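# Insert matching relay into the rack's empty pocket

## Task

Pick out the loose relay (a small transparent box with a colored button on one end) whose button color is the same as the two relays already seated in the black rack. Place it in the rack's free pocket with the button on top, pressed fully down. Neither of the two relays already in the rack may be raised or removed, or the task fails.

## Robot and tools

ROBOT. There are two arms, left_arm and right_arm, each with a parallel two-finger gripper. Three cameras give 672x504 images: cam_high (on a stand behind the arms), cam_left_wrist and cam_right_wrist. A loose object may sometimes get a brief shove from outside.

FRAME. All reported positions, orientations and targets use the scene frame. Its origin is at table-top height, halfway between the nominal arm bases. +x points out over the table, +z points up, and left_arm is on the +y side (image left and right may not match). Actual base poses: left_arm at (-0.013, +0.371, 0) m and right_arm at (+0.051, -0.406, 0) m, each turned very slightly about z. On each gripper, the fingers extend along its own +z axis and close along its x axis. end_effector_position is the point midway between the pads, and the fingertips are 17.5 mm past it. A housing block projects about 10 cm toward the gripper's -y side and rotates with it. Reported poses can be a few cm off, more at long reach.

execute_actions(actions, cameras). actions is a list of actions. Each action is a table of up to 15 rows, one row per 1/30 s step; if it has fewer, the last row is repeated to fill 15. Every row holds 18 numbers in [-1, 1], always covering both arms: left dx, dy, dz, rx, ry, rz, left gripper position, force_limit, speed, and then the same nine for the right arm. The six pose numbers are an offset, not a pose: they are measured along scene-frame axes from that arm's Hand target as it stood when the action began, and every row in an action uses that same starting point. Scale: 1.0 equals 0.6 m for dx, dy, dz and 180 degrees for the rotation vector rx, ry, rz, which turns the hand about its Hand target position. Since each new action starts from the updated Hand target, sending the same offset twice moves twice. All six zeros re-request the current Hand target. Gripper numbers are absolute settings: position +1 = fully open (50 mm gap), about -0.65 = pads touching, -1 = close until something stops the fingers. force_limit per pad: -1 about 20 N, 0 about 102 N, +1 about 185 N (actual grip can exceed this by about 15 N). speed of the opening change: -1 = 20 mm/s, 0 = 85, +1 = 150. Both start at +1. Always resend the gripper numbers you want kept; a 0 counts as a command. cameras: list of names, ["all"], or [] for none; images come by default only with an empty actions list. Each step the controller limits the commanded pose to 70 mm and 16 degrees from the measured pose, so an action may fall short.

move(target, speed, blend, blocking, cameras). target is one 18-number row, or a list of up to 15 such rows, in the same layout and scale as above; every row is an offset from the Hand targets at the start of the move, not from the previous row. Each hand travels in a straight line, turning the shorter way. speed: top path speed in m/s, 0.002 to 1 (default 0.25), one value or one per target; rotation is capped at twice that in rad/s. blend: corner rounding radius in m for intermediate targets (0 = stop at each). blocking=false returns after about 0.5 s while motion continues. A move lasts 0.5 to 10 s and does not avoid obstacles or the other arm. The result adds a move: line giving the ending (done, off_target, moving, held, fault) and any limits (paced = pose clipped, held = steps withheld by a check such as arm-to-arm clearance).

wait(seconds 0 to 10, cameras) lets time pass with commands held. stop(cameras) brakes a running move; fingers keep moving. zoom_image(camera, region) magnifies [x0, y0, x1, y1] pixels (max 504 by 504) of cam_high, cam_left_wrist or cam_right_wrist from the newest images. finished_scene(scene) ends the current scene with its number; it is final, so only call it once the relay is seated and stable without the robot.

RESULTS. Per arm: end_effector_position (m), end_effector_quat_wxyz, Hand target (last commanded pose after clipping; next offsets count from it), Tool commands, joint velocities (may read within noise), and flange force along the gripper's own axes (includes held weight, has error, may show no reading). object_status: 0 moving, 1 blocked while opening, 2 blocked while closing (a grip), 3 reached the set opening or pads met (usually nothing held). Check for 2 after closing. Opening in mm is about (250 - position_measured) x 0.202. A new position value resets status to 0; force_limit and speed only change after a position change of at least 0.01. A gripper often stops short of its Hand target; if it stays short, send the remaining gap as an offset. To stop pressing on something, command the target back past the gripper.

AVOID. An arm halts for 10 s if outside force reaches 150 N or a joint's contact torque reaches its limit (142 N m for waist, shoulder, elbow; 35.6 N m for the three wrist joints). Being stiff, even a target slightly beyond a firm contact can trigger this; approach contacts slowly. Do not let the arms or their fingers touch or grip each other. Do not drop the relay, release it while it moves, slam into the rack or table, or let anything leave the table. Keep the two seated relays undisturbed when inserting and pressing. Long holding, outstretched poses or pushing into unreachable targets heat motors; a MOTOR HOT line warns, and overheating brakes that arm for 30 s or more.

Each tool is called after "Request:" by a JSON object that holds its "name" and its "arguments", one argument or row to a line.

## Session

Request:
{"name": "execute_actions", "arguments": {
  "actions": []
}}

Scene clock: 0.00 s.
left_arm: end_effector_position=(+0.4261, +0.4886, +0.3233) position_measured=3 object_status=3 end_effector_quat_wxyz=(-0.051, +0.659, +0.701, +0.268) | right_arm: end_effector_position=(+0.4642, -0.0779, +0.2298) position_measured=3 object_status=3 end_effector_quat_wxyz=(-0.005, -0.379, +0.925, -0.023)
Joint positions: left_arm=[0.313 -0.254 -0.125 -0.368 -1.283 -0.197] | right_arm=[0.957 0.223 0.117 0.035 -1.498 1.406]
Joint velocities: within noise
Flange force (N): no reading
Hand target: left_arm +0.4261, +0.4886, +0.3233; -0.051, +0.659, +0.701, +0.268 | right_arm +0.4642, -0.0779, +0.2298; -0.005, -0.379, +0.925, -0.023
Tool commands: left_gripper/position=+1.0 left_gripper/force_limit=+1.0 left_gripper/speed=+1.0 right_gripper/position=+1.0 right_gripper/force_limit=+1.0 right_gripper/speed=+1.0

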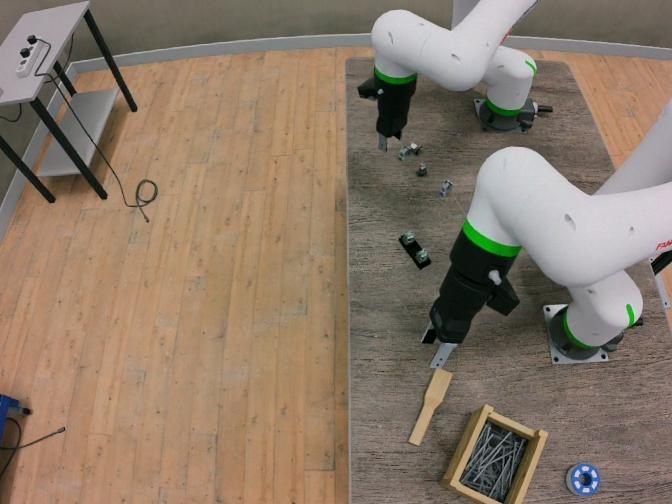

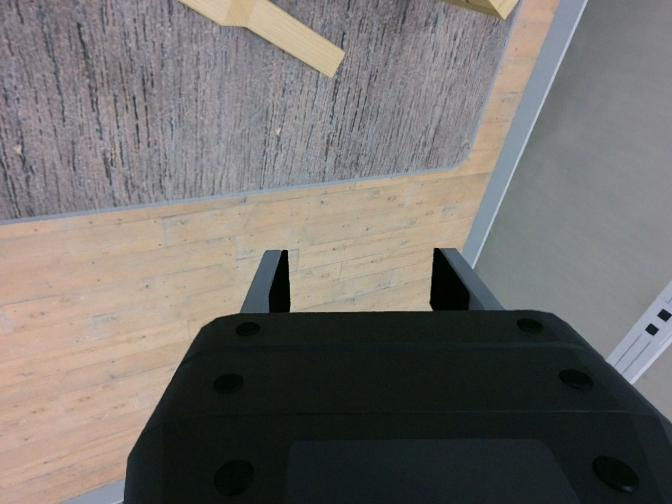

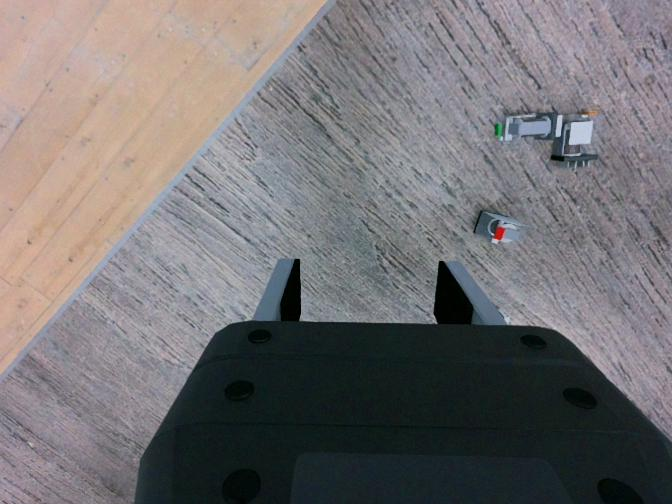

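Request:
{"name": "zoom_image", "arguments": {
  "camera": "cam_high",
  "region": [385, 130, 465, 280]
}}

Request:
{"name": "zoom_image", "arguments": {
  "camera": "cam_right_wrist",
  "region": [446, 80, 636, 330]
}}

Scaled by 3.360 from the camera's 672x504 image, which has a finer 960x720 frame.

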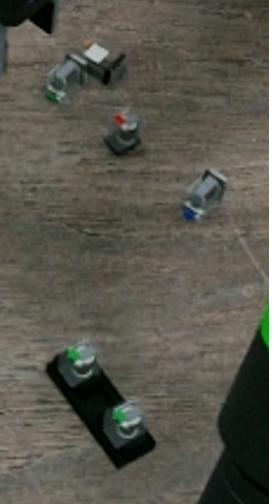

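Scaled by 2.016 from the camera's 672x504 image, which has a finer 960x720 frame.

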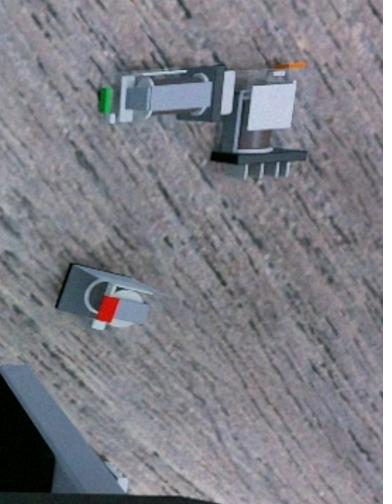

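Request:
{"name": "move", "arguments": {
  "target": [0,0,0,0,0,0,1,1,1,-0.039,-0.1755,-0.2115,0.005,0.1998,0.5011,0.5,-0.7,-0.6],
  "speed": 0.45,
  "cameras": ["cam_right_wrist"]
}}

Request:
{"name": "zoom_image", "arguments": {
  "camera": "cam_right_wrist",
  "region": [276, 150, 456, 330]
}}

Scene clock: 62.93 s.
left_arm: end_effector_position=(+0.4261, +0.4886, +0.3233) position_measured=3 object_status=3 end_effector_quat_wxyz=(-0.051, +0.659, +0.701, +0.268) | right_arm: end_effector_position=(+0.4408, -0.1832, +0.1029) position_measured=78 object_status=3 end_effector_quat_wxyz=(+0.241, +0.902, -0.347, -0.093)
Joint positions: left_arm=[0.313 -0.254 -0.125 -0.368 -1.283 -0.197] | right_arm=[0.835 0.487 0.073 0.008 -1.68 3.158]
Flange force (N): left_arm=[-5.3 5.7 -1.8] | right_arm=[-2.3 -2.5 2.6]
Hand target: left_arm +0.4261, +0.4886, +0.3233; -0.051, +0.659, +0.701, +0.268 | right_arm +0.4408, -0.1832, +0.1029; +0.241, +0.902, -0.347, -0.093
Off the commanded pose: left_arm 0.000 m, 0 deg | right_arm 0.000 m, 0 deg.
move: done
Images, in order (width x height): cam_right_wrist 672x504.

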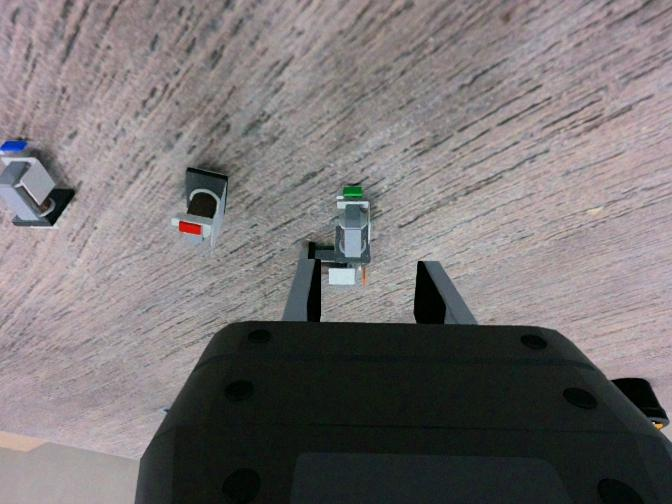

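Scaled by 2.800 from the camera's 672x504 image, which has a finer 960x720 frame.

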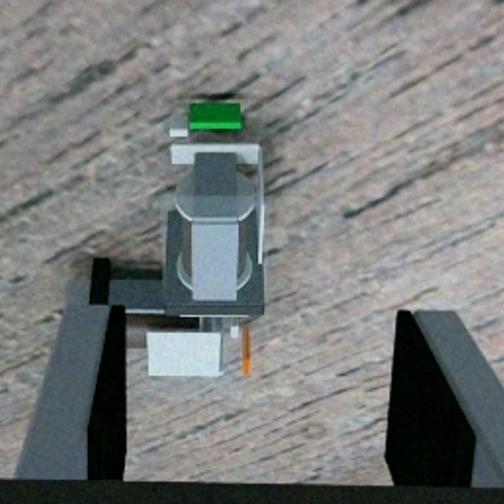

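Request:
{"name": "move", "arguments": {
  "target": [
    [0,0,0,0,0,0,1,1,1,-0.0492,-0.0437,-0.1298,0,0,0,0.5,-0.7,-0.6],
    [0,0,0,0,0,0,1,1,1,-0.0492,-0.0437,-0.1298,0,0,0,-1,-0.7,-0.6],
    [0,0,0,0,0,0,1,1,1,-0.0492,-0.0437,0.07,0,0,0,-1,-0.7,-0.6],
    [0,0,0,0,0,0,1,1,1,0.0987,0.222,0.0452,0.371,-0.3352,0,-1,-0.7,-0.6],
    [0,0,0,0,0,0,1,1,1,0.0987,0.222,-0.1065,0.371,-0.3352,0,-1,-0.7,-0.6]
  ],
  "speed": [0.12,0.1,0.3,0.45,0.15],
  "blend": [0,0,0.03,0.02,0],
  "cameras": ["cam_right_wrist","cam_high"]
}}

Request:
{"name": "zoom_image", "arguments": {
  "camera": "cam_high",
  "region": [340, 130, 460, 280]
}}

Scene clock: 136.97 s.
left_arm: end_effector_position=(+0.4261, +0.4886, +0.3233) position_measured=3 object_status=3 end_effector_quat_wxyz=(-0.051, +0.659, +0.701, +0.268) | right_arm: end_effector_position=(+0.5000, -0.0499, +0.0391) position_measured=149 object_status=2 end_effector_quat_wxyz=(-0.467, +0.808, -0.311, +0.180)
Joint positions: left_arm=[0.313 -0.254 -0.125 -0.368 -1.283 -0.197] | right_arm=[0.967 0.229 -0.836 -0.19 0.548 3.248]
Flange force (N): left_arm=[-6.0 4.8 -2.2] | right_arm=[-3.3 6.1 2.2]
Hand target: left_arm +0.4261, +0.4886, +0.3233; -0.051, +0.659, +0.701, +0.268 | right_arm +0.5000, -0.0500, +0.0390; -0.467, +0.808, -0.311, +0.180
Off the commanded pose: left_arm 0.000 m, 0 deg | right_arm 0.000 m, 0 deg.
move: done
Images, in order (width x height): cam_high 672x504, cam_right_wrist 672x504.

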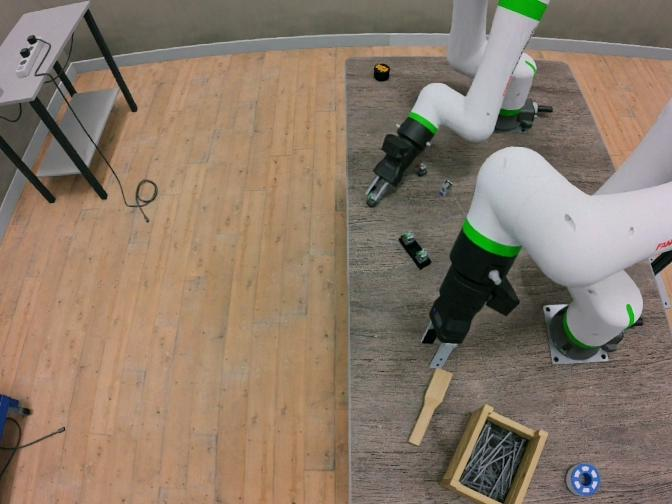

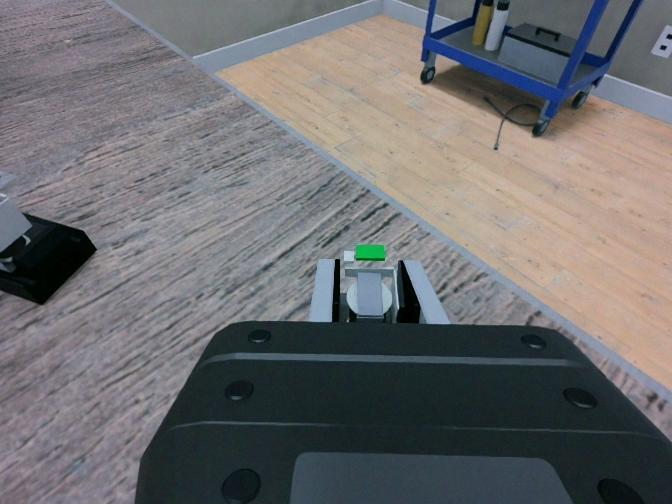

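Scaled by 3.360 from the camera's 672x504 image, which has a finer 960x720 frame.

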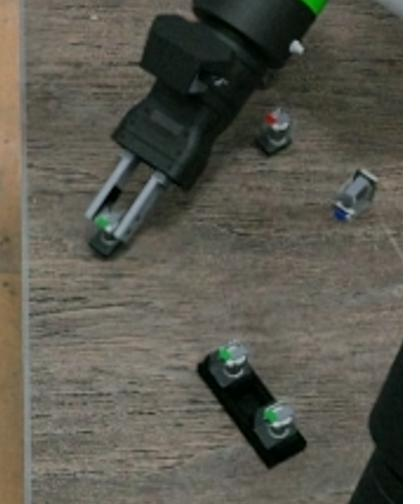

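Request:
{"name": "move", "arguments": {
  "target": [0,0,0,0,0,0,1,1,1,0,0,-0.0045,0,0,0,-1,-0.7,-0.6],
  "speed": 0.03
}}

Request:
{"name": "move", "arguments": {
  "target": [0,0,0,0,0,0,1,1,1,0,0,-0.002,0,0,0,-1,-0.7,-0.6],
  "speed": 0.02
}}

Scene clock: 145.07 s.
left_arm: end_effector_position=(+0.4261, +0.4886, +0.3233) position_measured=3 object_status=3 end_effector_quat_wxyz=(-0.051, +0.659, +0.701, +0.268) | right_arm: end_effector_position=(+0.5001, -0.0500, +0.0364) position_measured=149 object_status=2 end_effector_quat_wxyz=(-0.467, +0.808, -0.311, +0.180)
Joint positions: left_arm=[0.313 -0.254 -0.125 -0.368 -1.283 -0.197] | right_arm=[0.967 0.239 -0.837 -0.187 0.558 3.244]
Flange force (N): left_arm=[-6.2 5.3 -2.3] | right_arm=[-3.8 1.9 -3.8]
Hand target: left_arm +0.4261, +0.4886, +0.3233; -0.051, +0.659, +0.701, +0.268 | right_arm +0.5000, -0.0500, +0.0363; -0.467, +0.808, -0.311, +0.180
Off the commanded pose: left_arm 0.000 m, 0 deg | right_arm 0.000 m, 0 deg.
move: done

Scene clock: 145.77 s.
left_arm: end_effector_position=(+0.4261, +0.4886, +0.3233) position_measured=3 object_status=3 end_effector_quat_wxyz=(-0.051, +0.659, +0.701, +0.268) | right_arm: end_effector_position=(+0.5001, -0.0499, +0.0352) position_measured=149 object_status=2 end_effector_quat_wxyz=(-0.467, +0.808, -0.311, +0.180)
Joint positions: left_arm=[0.313 -0.254 -0.125 -0.368 -1.283 -0.197] | right_arm=[0.967 0.243 -0.838 -0.186 0.563 3.242]
Flange force (N): left_arm=[-5.0 5.2 -1.7] | right_arm=[-4.6 -29.0 -43.1]
Hand target: left_arm +0.4261, +0.4886, +0.3233; -0.051, +0.659, +0.701, +0.268 | right_arm +0.5000, -0.0500, +0.0351; -0.467, +0.808, -0.311, +0.180
Off the commanded pose: left_arm 0.000 m, 0 deg | right_arm 0.000 m, 0 deg.
move: done

Request:
{"name": "move", "arguments": {
  "target": [
    [0,0,0,0,0,0,1,1,1,0,0,0.0015,0,0,0,-1,-0.7,-0.6],
    [0,0,0,0,0,0,1,1,1,0,0,0.0015,0,0,0,0.5,-0.7,-0.6],
    [0,0,0,0,0,0,1,1,1,-0.1065,-0.1178,0.0932,0,0,0,0.5,-0.7,-0.6],
    [0,0,0,0,0,0,1,1,1,0.0117,0.013,0.1582,-0.0186,0.3667,-0.4497,0.5,-0.7,-0.6]
  ],
  "speed": [0.02,0.02,0.2,0.5],
  "blend": [0,0,0.03,0],
  "cameras": ["cam_right_wrist"]
}}

Request:
{"name": "zoom_image", "arguments": {
  "camera": "cam_right_wrist",
  "region": [286, 150, 446, 310]
}}

Scene clock: 174.80 s.
left_arm: end_effector_position=(+0.4261, +0.4886, +0.3233) position_measured=3 object_status=3 end_effector_quat_wxyz=(-0.051, +0.659, +0.701, +0.268) | right_arm: end_effector_position=(+0.5071, -0.0422, +0.1301) position_measured=78 object_status=3 end_effector_quat_wxyz=(+0.000, -0.406, +0.914, +0.000)
Joint positions: left_arm=[0.313 -0.254 -0.125 -0.368 -1.283 -0.197] | right_arm=[0.914 0.389 0.107 0 -1.288 1.509]
Flange force (N): left_arm=[-5.5 5.1 -1.6] | right_arm=[0.3 2.7 2.7]
Hand target: left_arm +0.4261, +0.4886, +0.3233; -0.051, +0.659, +0.701, +0.268 | right_arm +0.5071, -0.0422, +0.1301; +0.000, -0.406, +0.914, +0.000
Off the commanded pose: left_arm 0.000 m, 0 deg | right_arm 0.000 m, 0 deg.
move: done; limits=paced
Images, in order (width x height): cam_right_wrist 672x504.

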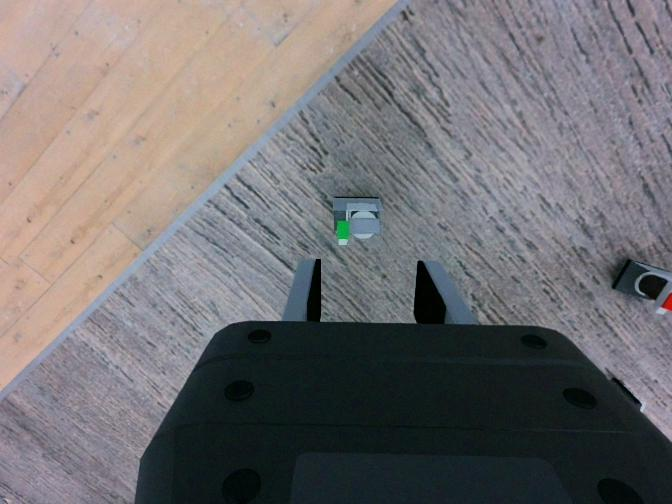

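Scaled by 3.150 from the camera's 672x504 image, which has a finer 960x720 frame.

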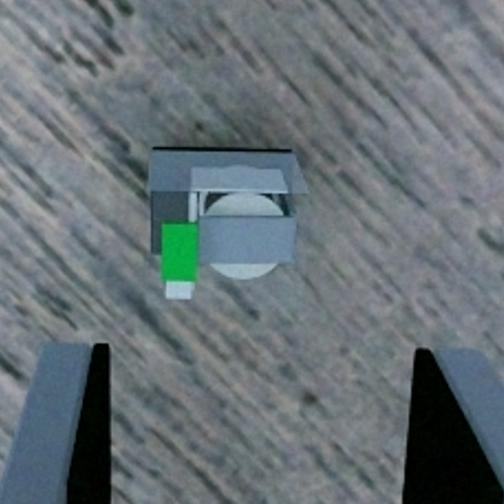

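Request:
{"name": "move", "arguments": {
  "target": [
    [0,0,0,0,0,0,1,1,1,0.003,0.0007,-0.1418,0,0,0,0.75,-0.7,-0.6],
    [0,0,0,0,0,0,1,1,1,0.003,0.0007,-0.1418,0,0,0,-1,-0.7,-0.6],
    [0,0,0,0,0,0,1,1,1,0.003,0.0007,0.02,0,0,0,-1,-0.7,-0.6],
    [0,0,0,0,0,0,1,1,1,-0.1818,0.267,0.05,0,0,-0.1022,-1,-0.7,-0.6]
  ],
  "speed": [0.2,0.1,0.3,0.45],
  "blend": [0,0,0.04,0],
  "cameras": ["cam_right_wrist"]
}}

Request:
{"name": "zoom_image", "arguments": {
  "camera": "cam_right_wrist",
  "region": [296, 110, 416, 270]
}}

Scene clock: 197.77 s.
left_arm: end_effector_position=(+0.4261, +0.4886, +0.3233) position_measured=3 object_status=3 end_effector_quat_wxyz=(-0.051, +0.659, +0.701, +0.268) | right_arm: end_effector_position=(+0.3980, +0.1180, +0.1601) position_measured=117 object_status=2 end_effector_quat_wxyz=(+0.000, -0.255, +0.967, +0.000)
Joint positions: left_arm=[0.313 -0.254 -0.125 -0.368 -1.283 -0.197] | right_arm=[1.21 0.485 0.314 0 -1.4 0.892]
Flange force (N): left_arm=[-5.1 4.7 -2.0] | right_arm=[-1.0 3.2 3.0]
Hand target: left_arm +0.4261, +0.4886, +0.3233; -0.051, +0.659, +0.701, +0.268 | right_arm +0.3980, +0.1180, +0.1601; +0.000, -0.255, +0.967, +0.000
Off the commanded pose: left_arm 0.000 m, 0 deg | right_arm 0.000 m, 0 deg.
move: done; limits=paced
Images, in order (width x height): cam_right_wrist 672x504.

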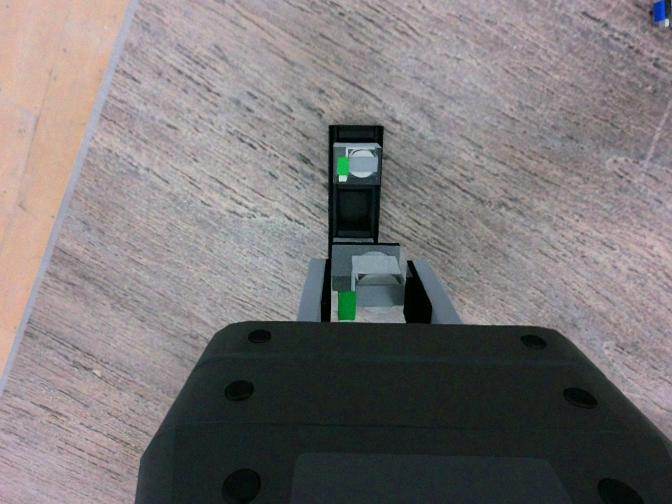

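Scaled by 3.150 from the camera's 672x504 image, which has a finer 960x720 frame.

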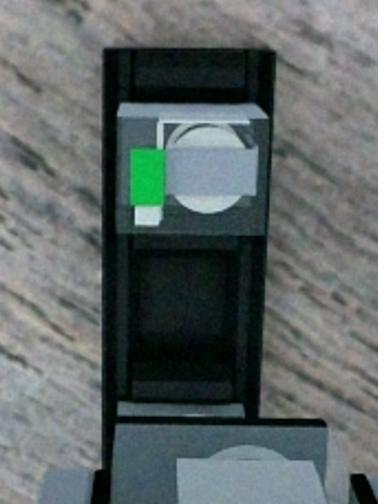

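Request:
{"name": "move", "arguments": {
  "target": [
    [0,0,0,0,0,0,1,1,1,0.0032,0.001,-0.1418,0,0,0.0017,-1,-0.7,-0.6],
    [0,0,0,0,0,0,1,1,1,0.0032,0.001,-0.1802,0,0,0.0017,-1,-0.7,-0.6],
    [0,0,0,0,0,0,1,1,1,0.0032,0.001,-0.1852,0,0,0.0017,-1,-0.7,-0.6]
  ],
  "speed": [0.25,0.05,0.02],
  "blend": [0.01,0,0],
  "cameras": ["cam_right_wrist"]
}}

Request:
{"name": "zoom_image", "arguments": {
  "camera": "cam_right_wrist",
  "region": [276, 130, 456, 330]
}}

Scene clock: 224.27 s.
left_arm: end_effector_position=(+0.4261, +0.4886, +0.3233) position_measured=3 object_status=3 end_effector_quat_wxyz=(-0.051, +0.659, +0.701, +0.268) | right_arm: end_effector_position=(+0.3999, +0.1187, +0.0491) position_measured=117 object_status=2 end_effector_quat_wxyz=(+0.000, -0.257, +0.966, +0.000)
Joint positions: left_arm=[0.313 -0.254 -0.125 -0.368 -1.283 -0.197] | right_arm=[1.208 0.567 0.167 0.001 -1.171 0.899]
Flange force (N): left_arm=[-5.4 4.5 -1.6] | right_arm=[6.0 1.7 -18.0]
Hand target: left_arm +0.4261, +0.4886, +0.3233; -0.051, +0.659, +0.701, +0.268 | right_arm +0.3999, +0.1186, +0.0489; +0.000, -0.257, +0.966, +0.000
Off the commanded pose: left_arm 0.000 m, 0 deg | right_arm 0.000 m, 0 deg.
move: done
Images, in order (width x height): cam_right_wrist 672x504.

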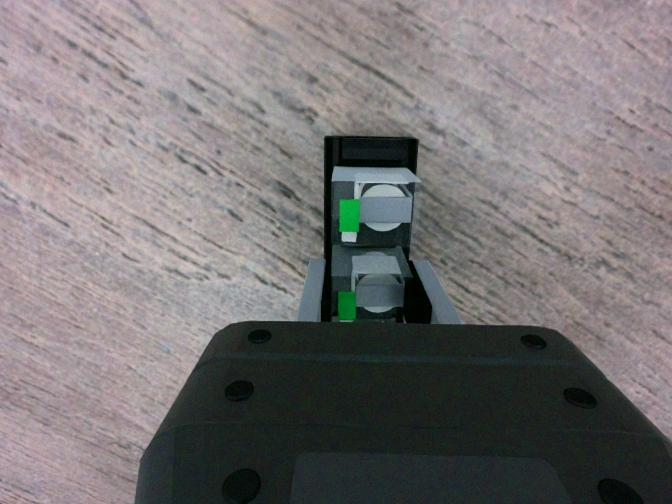

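Scaled by 2.520 from the camera's 672x504 image, which has a finer 960x720 frame.

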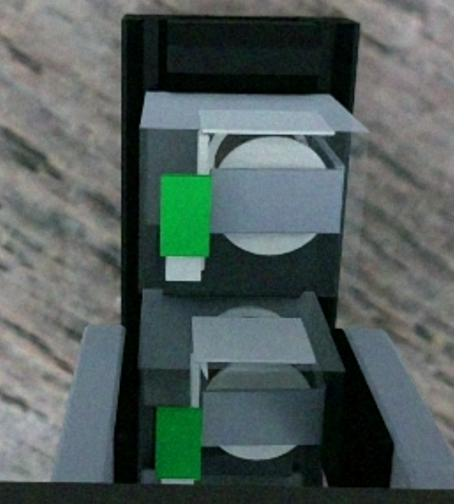

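Request:
{"name": "move", "arguments": {
  "target": [
    [0,0,0,0,0,0,1,1,1,0,0,-0.001,0,0,0,-1,-0.7,-0.6],
    [0,0,0,0,0,0,1,1,1,0,0,-0.0003,0,0,0,0.5,-0.7,-0.6],
    [0,0,0,0,0,0,1,1,1,0,0,0.1,0,0,0,0.5,-0.7,-0.6]
  ],
  "speed": [0.02,0.02,0.2],
  "cameras": ["cam_right_wrist"]
}}

Request:
{"name": "zoom_image", "arguments": {
  "camera": "cam_right_wrist",
  "region": [276, 110, 456, 310]
}}

Scene clock: 246.47 s.
left_arm: end_effector_position=(+0.4261, +0.4886, +0.3233) position_measured=3 object_status=3 end_effector_quat_wxyz=(-0.051, +0.659, +0.701, +0.268) | right_arm: end_effector_position=(+0.4000, +0.1186, +0.1089) position_measured=78 object_status=3 end_effector_quat_wxyz=(+0.000, -0.257, +0.966, +0.000)
Joint positions: left_arm=[0.313 -0.254 -0.125 -0.368 -1.283 -0.197] | right_arm=[1.208 0.518 0.24 0.001 -1.293 0.899]
Flange force (N): left_arm=[-6.2 6.5 -2.1] | right_arm=[0.3 2.7 3.5]
Hand target: left_arm +0.4261, +0.4886, +0.3233; -0.051, +0.659, +0.701, +0.268 | right_arm +0.3999, +0.1186, +0.1089; +0.000, -0.257, +0.966, +0.000
Off the commanded pose: left_arm 0.000 m, 0 deg | right_arm 0.000 m, 0 deg.
move: done
Images, in order (width x height): cam_right_wrist 672x504.

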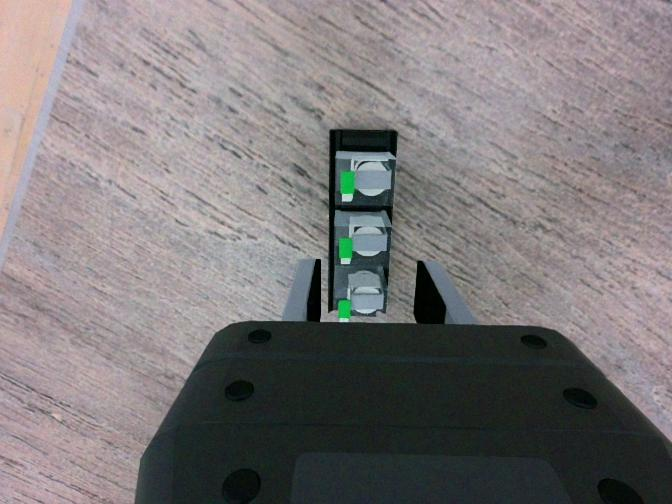

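Scaled by 2.520 from the camera's 672x504 image, which has a finer 960x720 frame.

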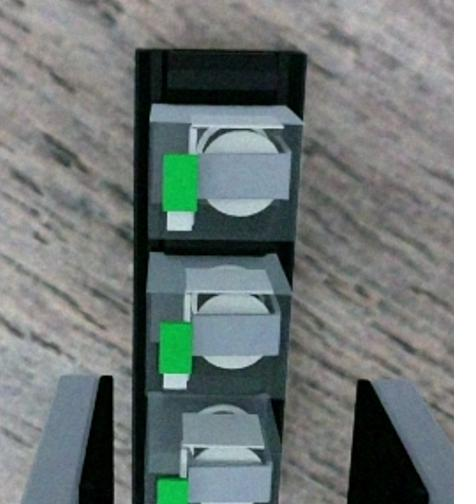

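Request:
{"name": "finished_scene", "arguments": {
  "scene": 2
}}

The scene is finished: the task was done.


## Next scene

The same job, from a new start.

Request:
{"name": "execute_actions", "arguments": {
  "actions": []
}}

Request:
{"name": "zoom_image", "arguments": {
  "camera": "cam_high",
  "region": [360, 110, 520, 310]
}}

Scene clock: 0.00 s.
left_arm: end_effector_position=(+0.3266, -0.0693, +0.1516) position_measured=3 object_status=3 end_effector_quat_wxyz=(+0.128, +0.886, +0.319, +0.310) | right_arm: end_effector_position=(+0.2671, -0.3903, +0.1259) position_measured=3 object_status=3 end_effector_quat_wxyz=(+0.614, -0.510, -0.553, -0.237)
Joint positions: left_arm=[-1.007 0.126 -0.151 -0.681 -0.991 0.446] | right_arm=[-0.412 0.514 -0.299 -0.769 -2.017 0.69]
Joint velocities: within noise
Flange force (N): no reading
Hand target: left_arm +0.3266, -0.0693, +0.1516; +0.128, +0.886, +0.319, +0.310 | right_arm +0.2671, -0.3903, +0.1259; +0.614, -0.510, -0.553, -0.237
Tool commands: left_gripper/position=+1.0 left_gripper/force_limit=+1.0 left_gripper/speed=+1.0 right_gripper/position=+1.0 right_gripper/force_limit=+1.0 right_gripper/speed=+1.0

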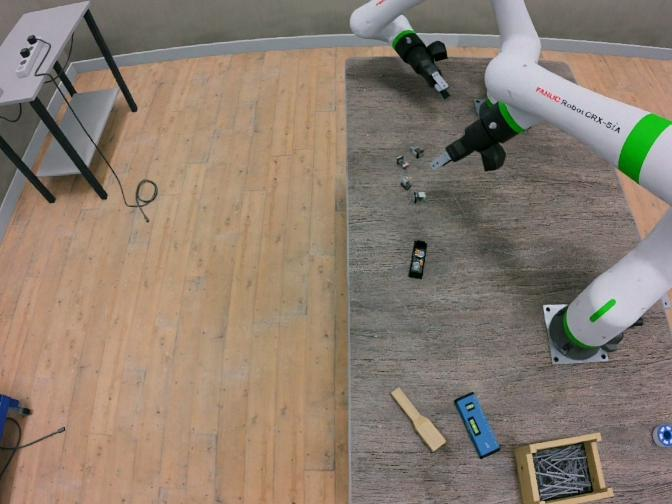

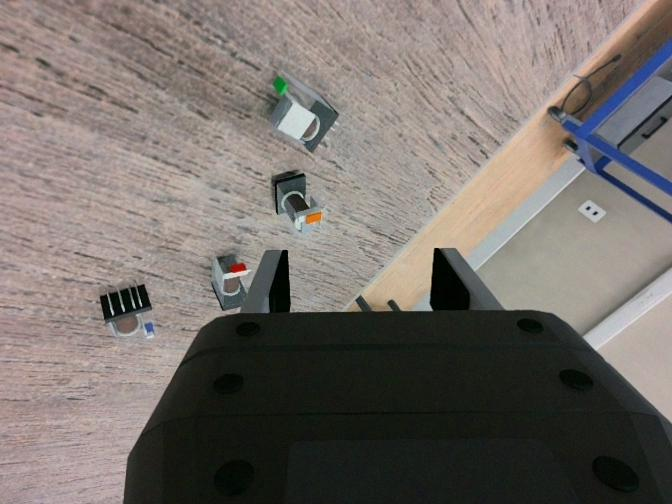

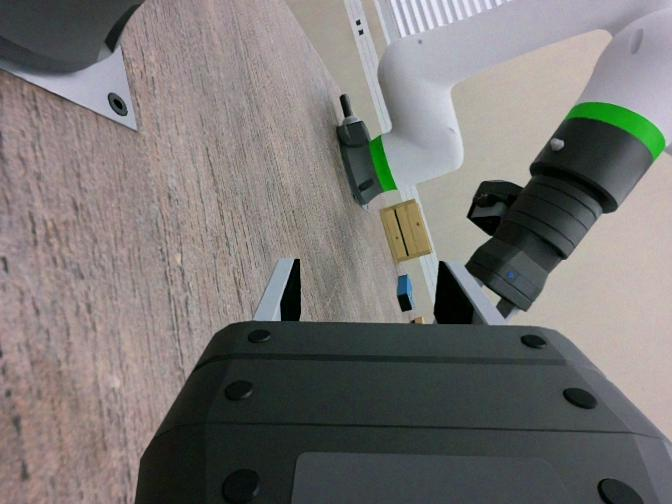

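Scaled by 2.520 from the camera's 672x504 image, which has a finer 960x720 frame.

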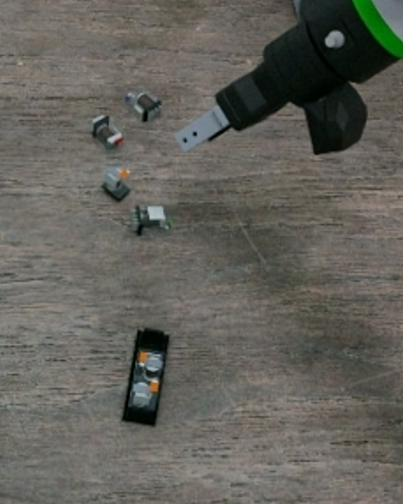

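Request:
{"name": "move", "arguments": {
  "target": [0.1257,-0.0595,0.0307,0.0565,0.2117,-0.1311,1,-0.7,-0.6,0,0,0,0,0,0,1,1,1],
  "speed": 0.45,
  "cameras": ["cam_left_wrist"]
}}

Request:
{"name": "zoom_image", "arguments": {
  "camera": "cam_left_wrist",
  "region": [266, 120, 446, 300]
}}

Scene clock: 30.13 s.
left_arm: end_effector_position=(+0.4020, -0.1049, +0.1701) position_measured=3 object_status=3 end_effector_quat_wxyz=(+0.000, +0.991, +0.131, +0.001) | right_arm: end_effector_position=(+0.2671, -0.3903, +0.1259) position_measured=3 object_status=3 end_effector_quat_wxyz=(+0.614, -0.510, -0.553, -0.237)
Joint positions: left_arm=[-0.624 0.489 0.344 -0.001 -1.425 -0.662] | right_arm=[-0.412 0.514 -0.299 -0.769 -2.017 0.69]
Flange force (N): left_arm=[-0.8 6.3 -0.5] | right_arm=[-3.0 2.2 3.3]
Hand target: left_arm +0.4020, -0.1050, +0.1700; +0.000, +0.991, +0.131, +0.001 | right_arm +0.2671, -0.3903, +0.1259; +0.614, -0.510, -0.553, -0.237
Off the commanded pose: left_arm 0.000 m, 0 deg | right_arm 0.000 m, 0 deg.
move: done
Images, in order (width x height): cam_left_wrist 672x504.

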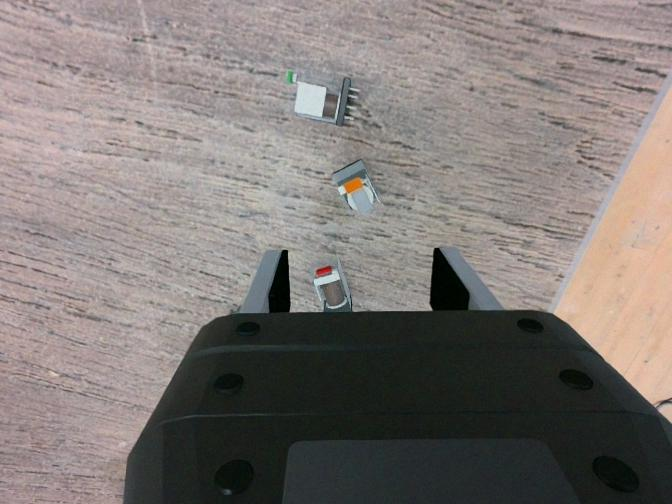

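Scaled by 2.800 from the camera's 672x504 image, which has a finer 960x720 frame.

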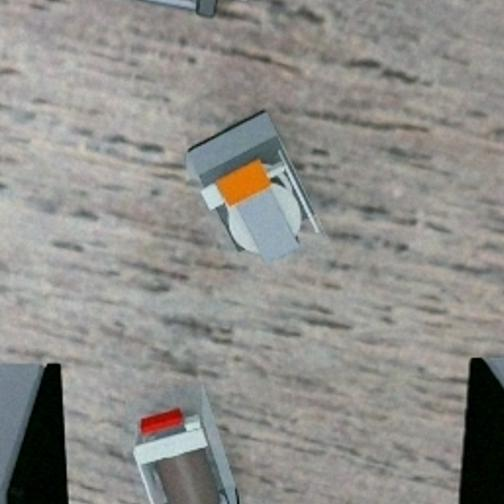

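Request:
{"name": "move", "arguments": {
  "target": [
    [0.0095,0.0063,-0.1167,0,0,-0.3389,0.75,-0.7,-0.6,0,0,0,0,0,0,1,1,1],
    [0.0095,0.0063,-0.2083,0,0,-0.3389,0.75,-0.7,-0.6,0,0,0,0,0,0,1,1,1],
    [0.0095,0.0063,-0.2083,0,0,-0.3389,-1,-0.7,-0.6,0,0,0,0,0,0,1,1,1],
    [0.0095,0.0063,-0.0667,0,0,-0.3389,-1,-0.7,-0.6,0,0,0,0,0,0,1,1,1],
    [-0.03,0.3667,-0.0167,0,0,-0.1511,-1,-0.7,-0.6,0,0,0,0,0,0,1,1,1]
  ],
  "speed": [0.35,0.15,0.1,0.3,0.45],
  "blend": [0.02,0,0,0.04,0],
  "cameras": ["cam_left_wrist"]
}}

Request:
{"name": "zoom_image", "arguments": {
  "camera": "cam_left_wrist",
  "region": [286, 80, 416, 270]
}}

Scene clock: 79.40 s.
left_arm: end_effector_position=(+0.3840, +0.1150, +0.1600) position_measured=117 object_status=2 end_effector_quat_wxyz=(+0.000, +0.994, -0.106, +0.001) | right_arm: end_effector_position=(+0.2671, -0.3903, +0.1259) position_measured=3 object_status=3 end_effector_quat_wxyz=(+0.614, -0.510, -0.553, -0.237)
Joint positions: left_arm=[-0.271 0.099 -0.18 0 -1.291 -1.489] | right_arm=[-0.412 0.514 -0.299 -0.769 -2.017 0.69]
Flange force (N): left_arm=[2.5 5.4 -0.2] | right_arm=[-3.3 2.6 3.6]
Hand target: left_arm +0.3840, +0.1151, +0.1600; +0.000, +0.994, -0.106, +0.001 | right_arm +0.2671, -0.3903, +0.1259; +0.614, -0.510, -0.553, -0.237
Off the commanded pose: left_arm 0.000 m, 0 deg | right_arm 0.000 m, 0 deg.
move: done
Images, in order (width x height): cam_left_wrist 672x504.

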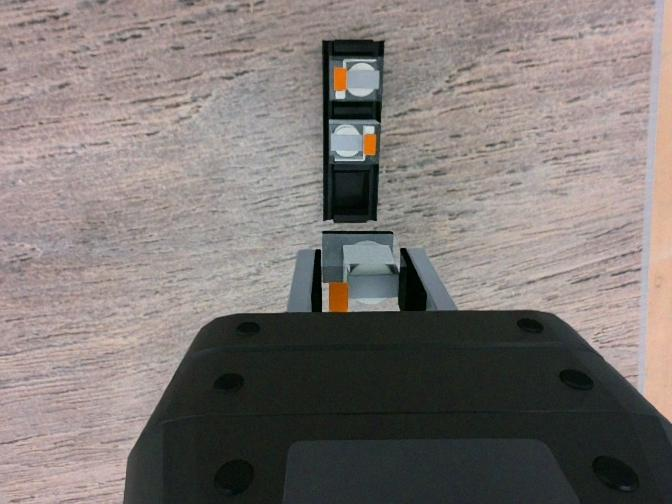

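Scaled by 2.653 from the camera's 672x504 image, which has a finer 960x720 frame.

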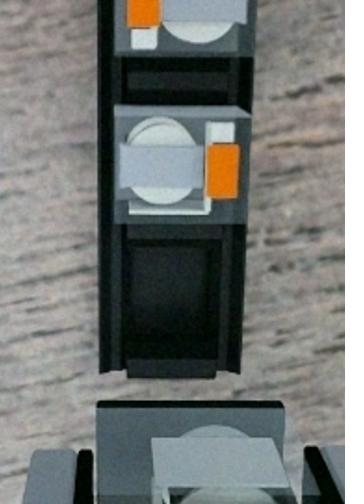

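Request:
{"name": "move", "arguments": {
  "target": [
    [0.0052,0.0032,-0.1418,0,0,0.0022,-1,-0.7,-0.6,0,0,0,0,0,0,1,1,1],
    [0.0052,0.0032,-0.1792,0,0,0.0022,-1,-0.7,-0.6,0,0,0,0,0,0,1,1,1],
    [0.0052,0.0032,-0.1838,0,0,0.0022,-1,-0.7,-0.6,0,0,0,0,0,0,1,1,1]
  ],
  "speed": [0.25,0.06,0.02],
  "blend": [0.01,0.002,0],
  "cameras": ["cam_left_wrist"]
}}

Request:
{"name": "zoom_image", "arguments": {
  "camera": "cam_left_wrist",
  "region": [276, 120, 456, 320]
}}

Scene clock: 107.13 s.
left_arm: end_effector_position=(+0.3871, +0.1170, +0.0498) position_measured=117 object_status=2 end_effector_quat_wxyz=(+0.000, +0.995, -0.103, +0.001) | right_arm: end_effector_position=(+0.2671, -0.3903, +0.1259) position_measured=3 object_status=3 end_effector_quat_wxyz=(+0.614, -0.510, -0.553, -0.237)
Joint positions: left_arm=[-0.265 0.214 -0.327 0 -1.029 -1.488] | right_arm=[-0.412 0.514 -0.299 -0.769 -2.017 0.69]
Flange force (N): left_arm=[3.4 4.6 1.3] | right_arm=[-3.2 2.4 3.4]
Hand target: left_arm +0.3871, +0.1170, +0.0497; +0.000, +0.995, -0.103, +0.001 | right_arm +0.2671, -0.3903, +0.1259; +0.614, -0.510, -0.553, -0.237
Off the commanded pose: left_arm 0.000 m, 0 deg | right_arm 0.000 m, 0 deg.
move: done; blend cut to 0.0014 m at target 2
Images, in order (width x height): cam_left_wrist 672x504.

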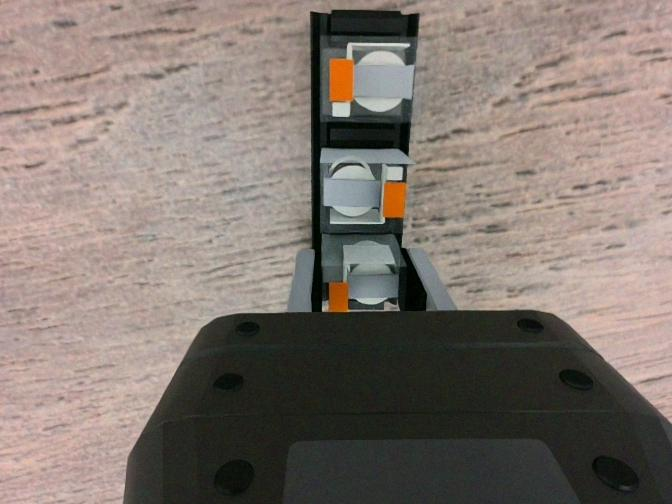

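Scaled by 2.520 from the camera's 672x504 image, which has a finer 960x720 frame.

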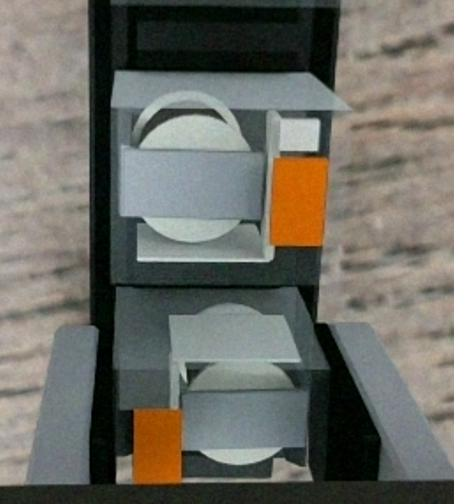

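Request:
{"name": "move", "arguments": {
  "target": [-0.0,0,-0.0018,0,0,0,-1,-0.7,-0.6,0,0,0,0,0,0,1,1,1],
  "speed": 0.02
}}

Scene clock: 110.40 s.
left_arm: end_effector_position=(+0.3871, +0.1169, +0.0487) position_measured=117 object_status=2 end_effector_quat_wxyz=(+0.000, +0.995, -0.103, +0.001) | right_arm: end_effector_position=(+0.2671, -0.3903, +0.1259) position_measured=3 object_status=3 end_effector_quat_wxyz=(+0.614, -0.510, -0.553, -0.237)
Joint positions: left_arm=[-0.265 0.215 -0.328 0 -1.026 -1.488] | right_arm=[-0.412 0.514 -0.299 -0.769 -2.017 0.69]
Flange force (N): left_arm=[-10.6 -1.6 -55.5] | right_arm=[-3.3 2.5 3.8]
Hand target: left_arm +0.3871, +0.1170, +0.0487; +0.000, +0.995, -0.103, +0.001 | right_arm +0.2671, -0.3903, +0.1259; +0.614, -0.510, -0.553, -0.237
Off the commanded pose: left_arm 0.000 m, 0 deg | right_arm 0.000 m, 0 deg.
move: done

Request:
{"name": "move", "arguments": {
  "target": [
    [0,0,0.0005,0,0,0,0.5,-0.7,-0.6,0,0,0,0,0,0,1,1,1],
    [0,0,0.1,0,0,0,0.5,-0.7,-0.6,0,0,0,0,0,0,1,1,1]
  ],
  "speed": [0.02,0.2],
  "cameras": ["cam_left_wrist"]
}}

Request:
{"name": "zoom_image", "arguments": {
  "camera": "cam_left_wrist",
  "region": [276, 40, 456, 300]
}}

Scene clock: 120.77 s.
left_arm: end_effector_position=(+0.3871, +0.1170, +0.1086) position_measured=78 object_status=3 end_effector_quat_wxyz=(+0.000, +0.995, -0.103, +0.001) | right_arm: end_effector_position=(+0.2671, -0.3903, +0.1259) position_measured=3 object_status=3 end_effector_quat_wxyz=(+0.614, -0.510, -0.553, -0.237)
Joint positions: left_arm=[-0.265 0.146 -0.254 0 -1.17 -1.488] | right_arm=[-0.412 0.514 -0.299 -0.769 -2.017 0.69]
Flange force (N): left_arm=[2.8 5.3 0.7] | right_arm=[-3.1 2.4 3.2]
Hand target: left_arm +0.3871, +0.1170, +0.1087; +0.000, +0.995, -0.103, +0.001 | right_arm +0.2671, -0.3903, +0.1259; +0.614, -0.510, -0.553, -0.237
Off the commanded pose: left_arm 0.000 m, 0 deg | right_arm 0.000 m, 0 deg.
move: done
Images, in order (width x height): cam_left_wrist 672x504.

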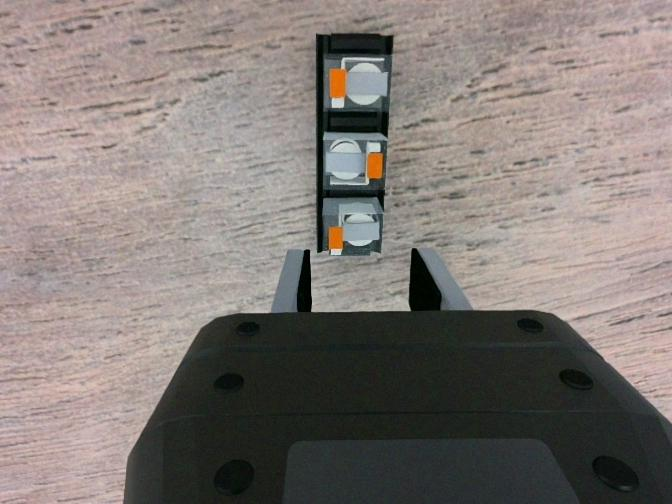

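Scaled by 1.938 from the camera's 672x504 image, which has a finer 960x720 frame.

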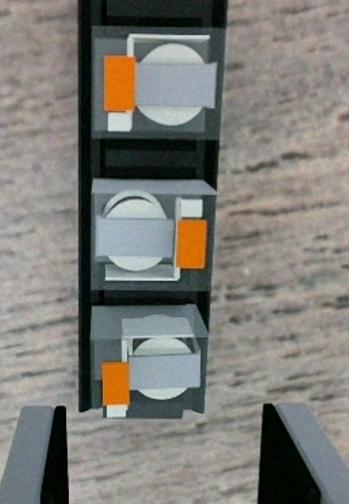

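Request:
{"name": "finished_scene", "arguments": {
  "scene": 3
}}

The scene is finished: the task was done.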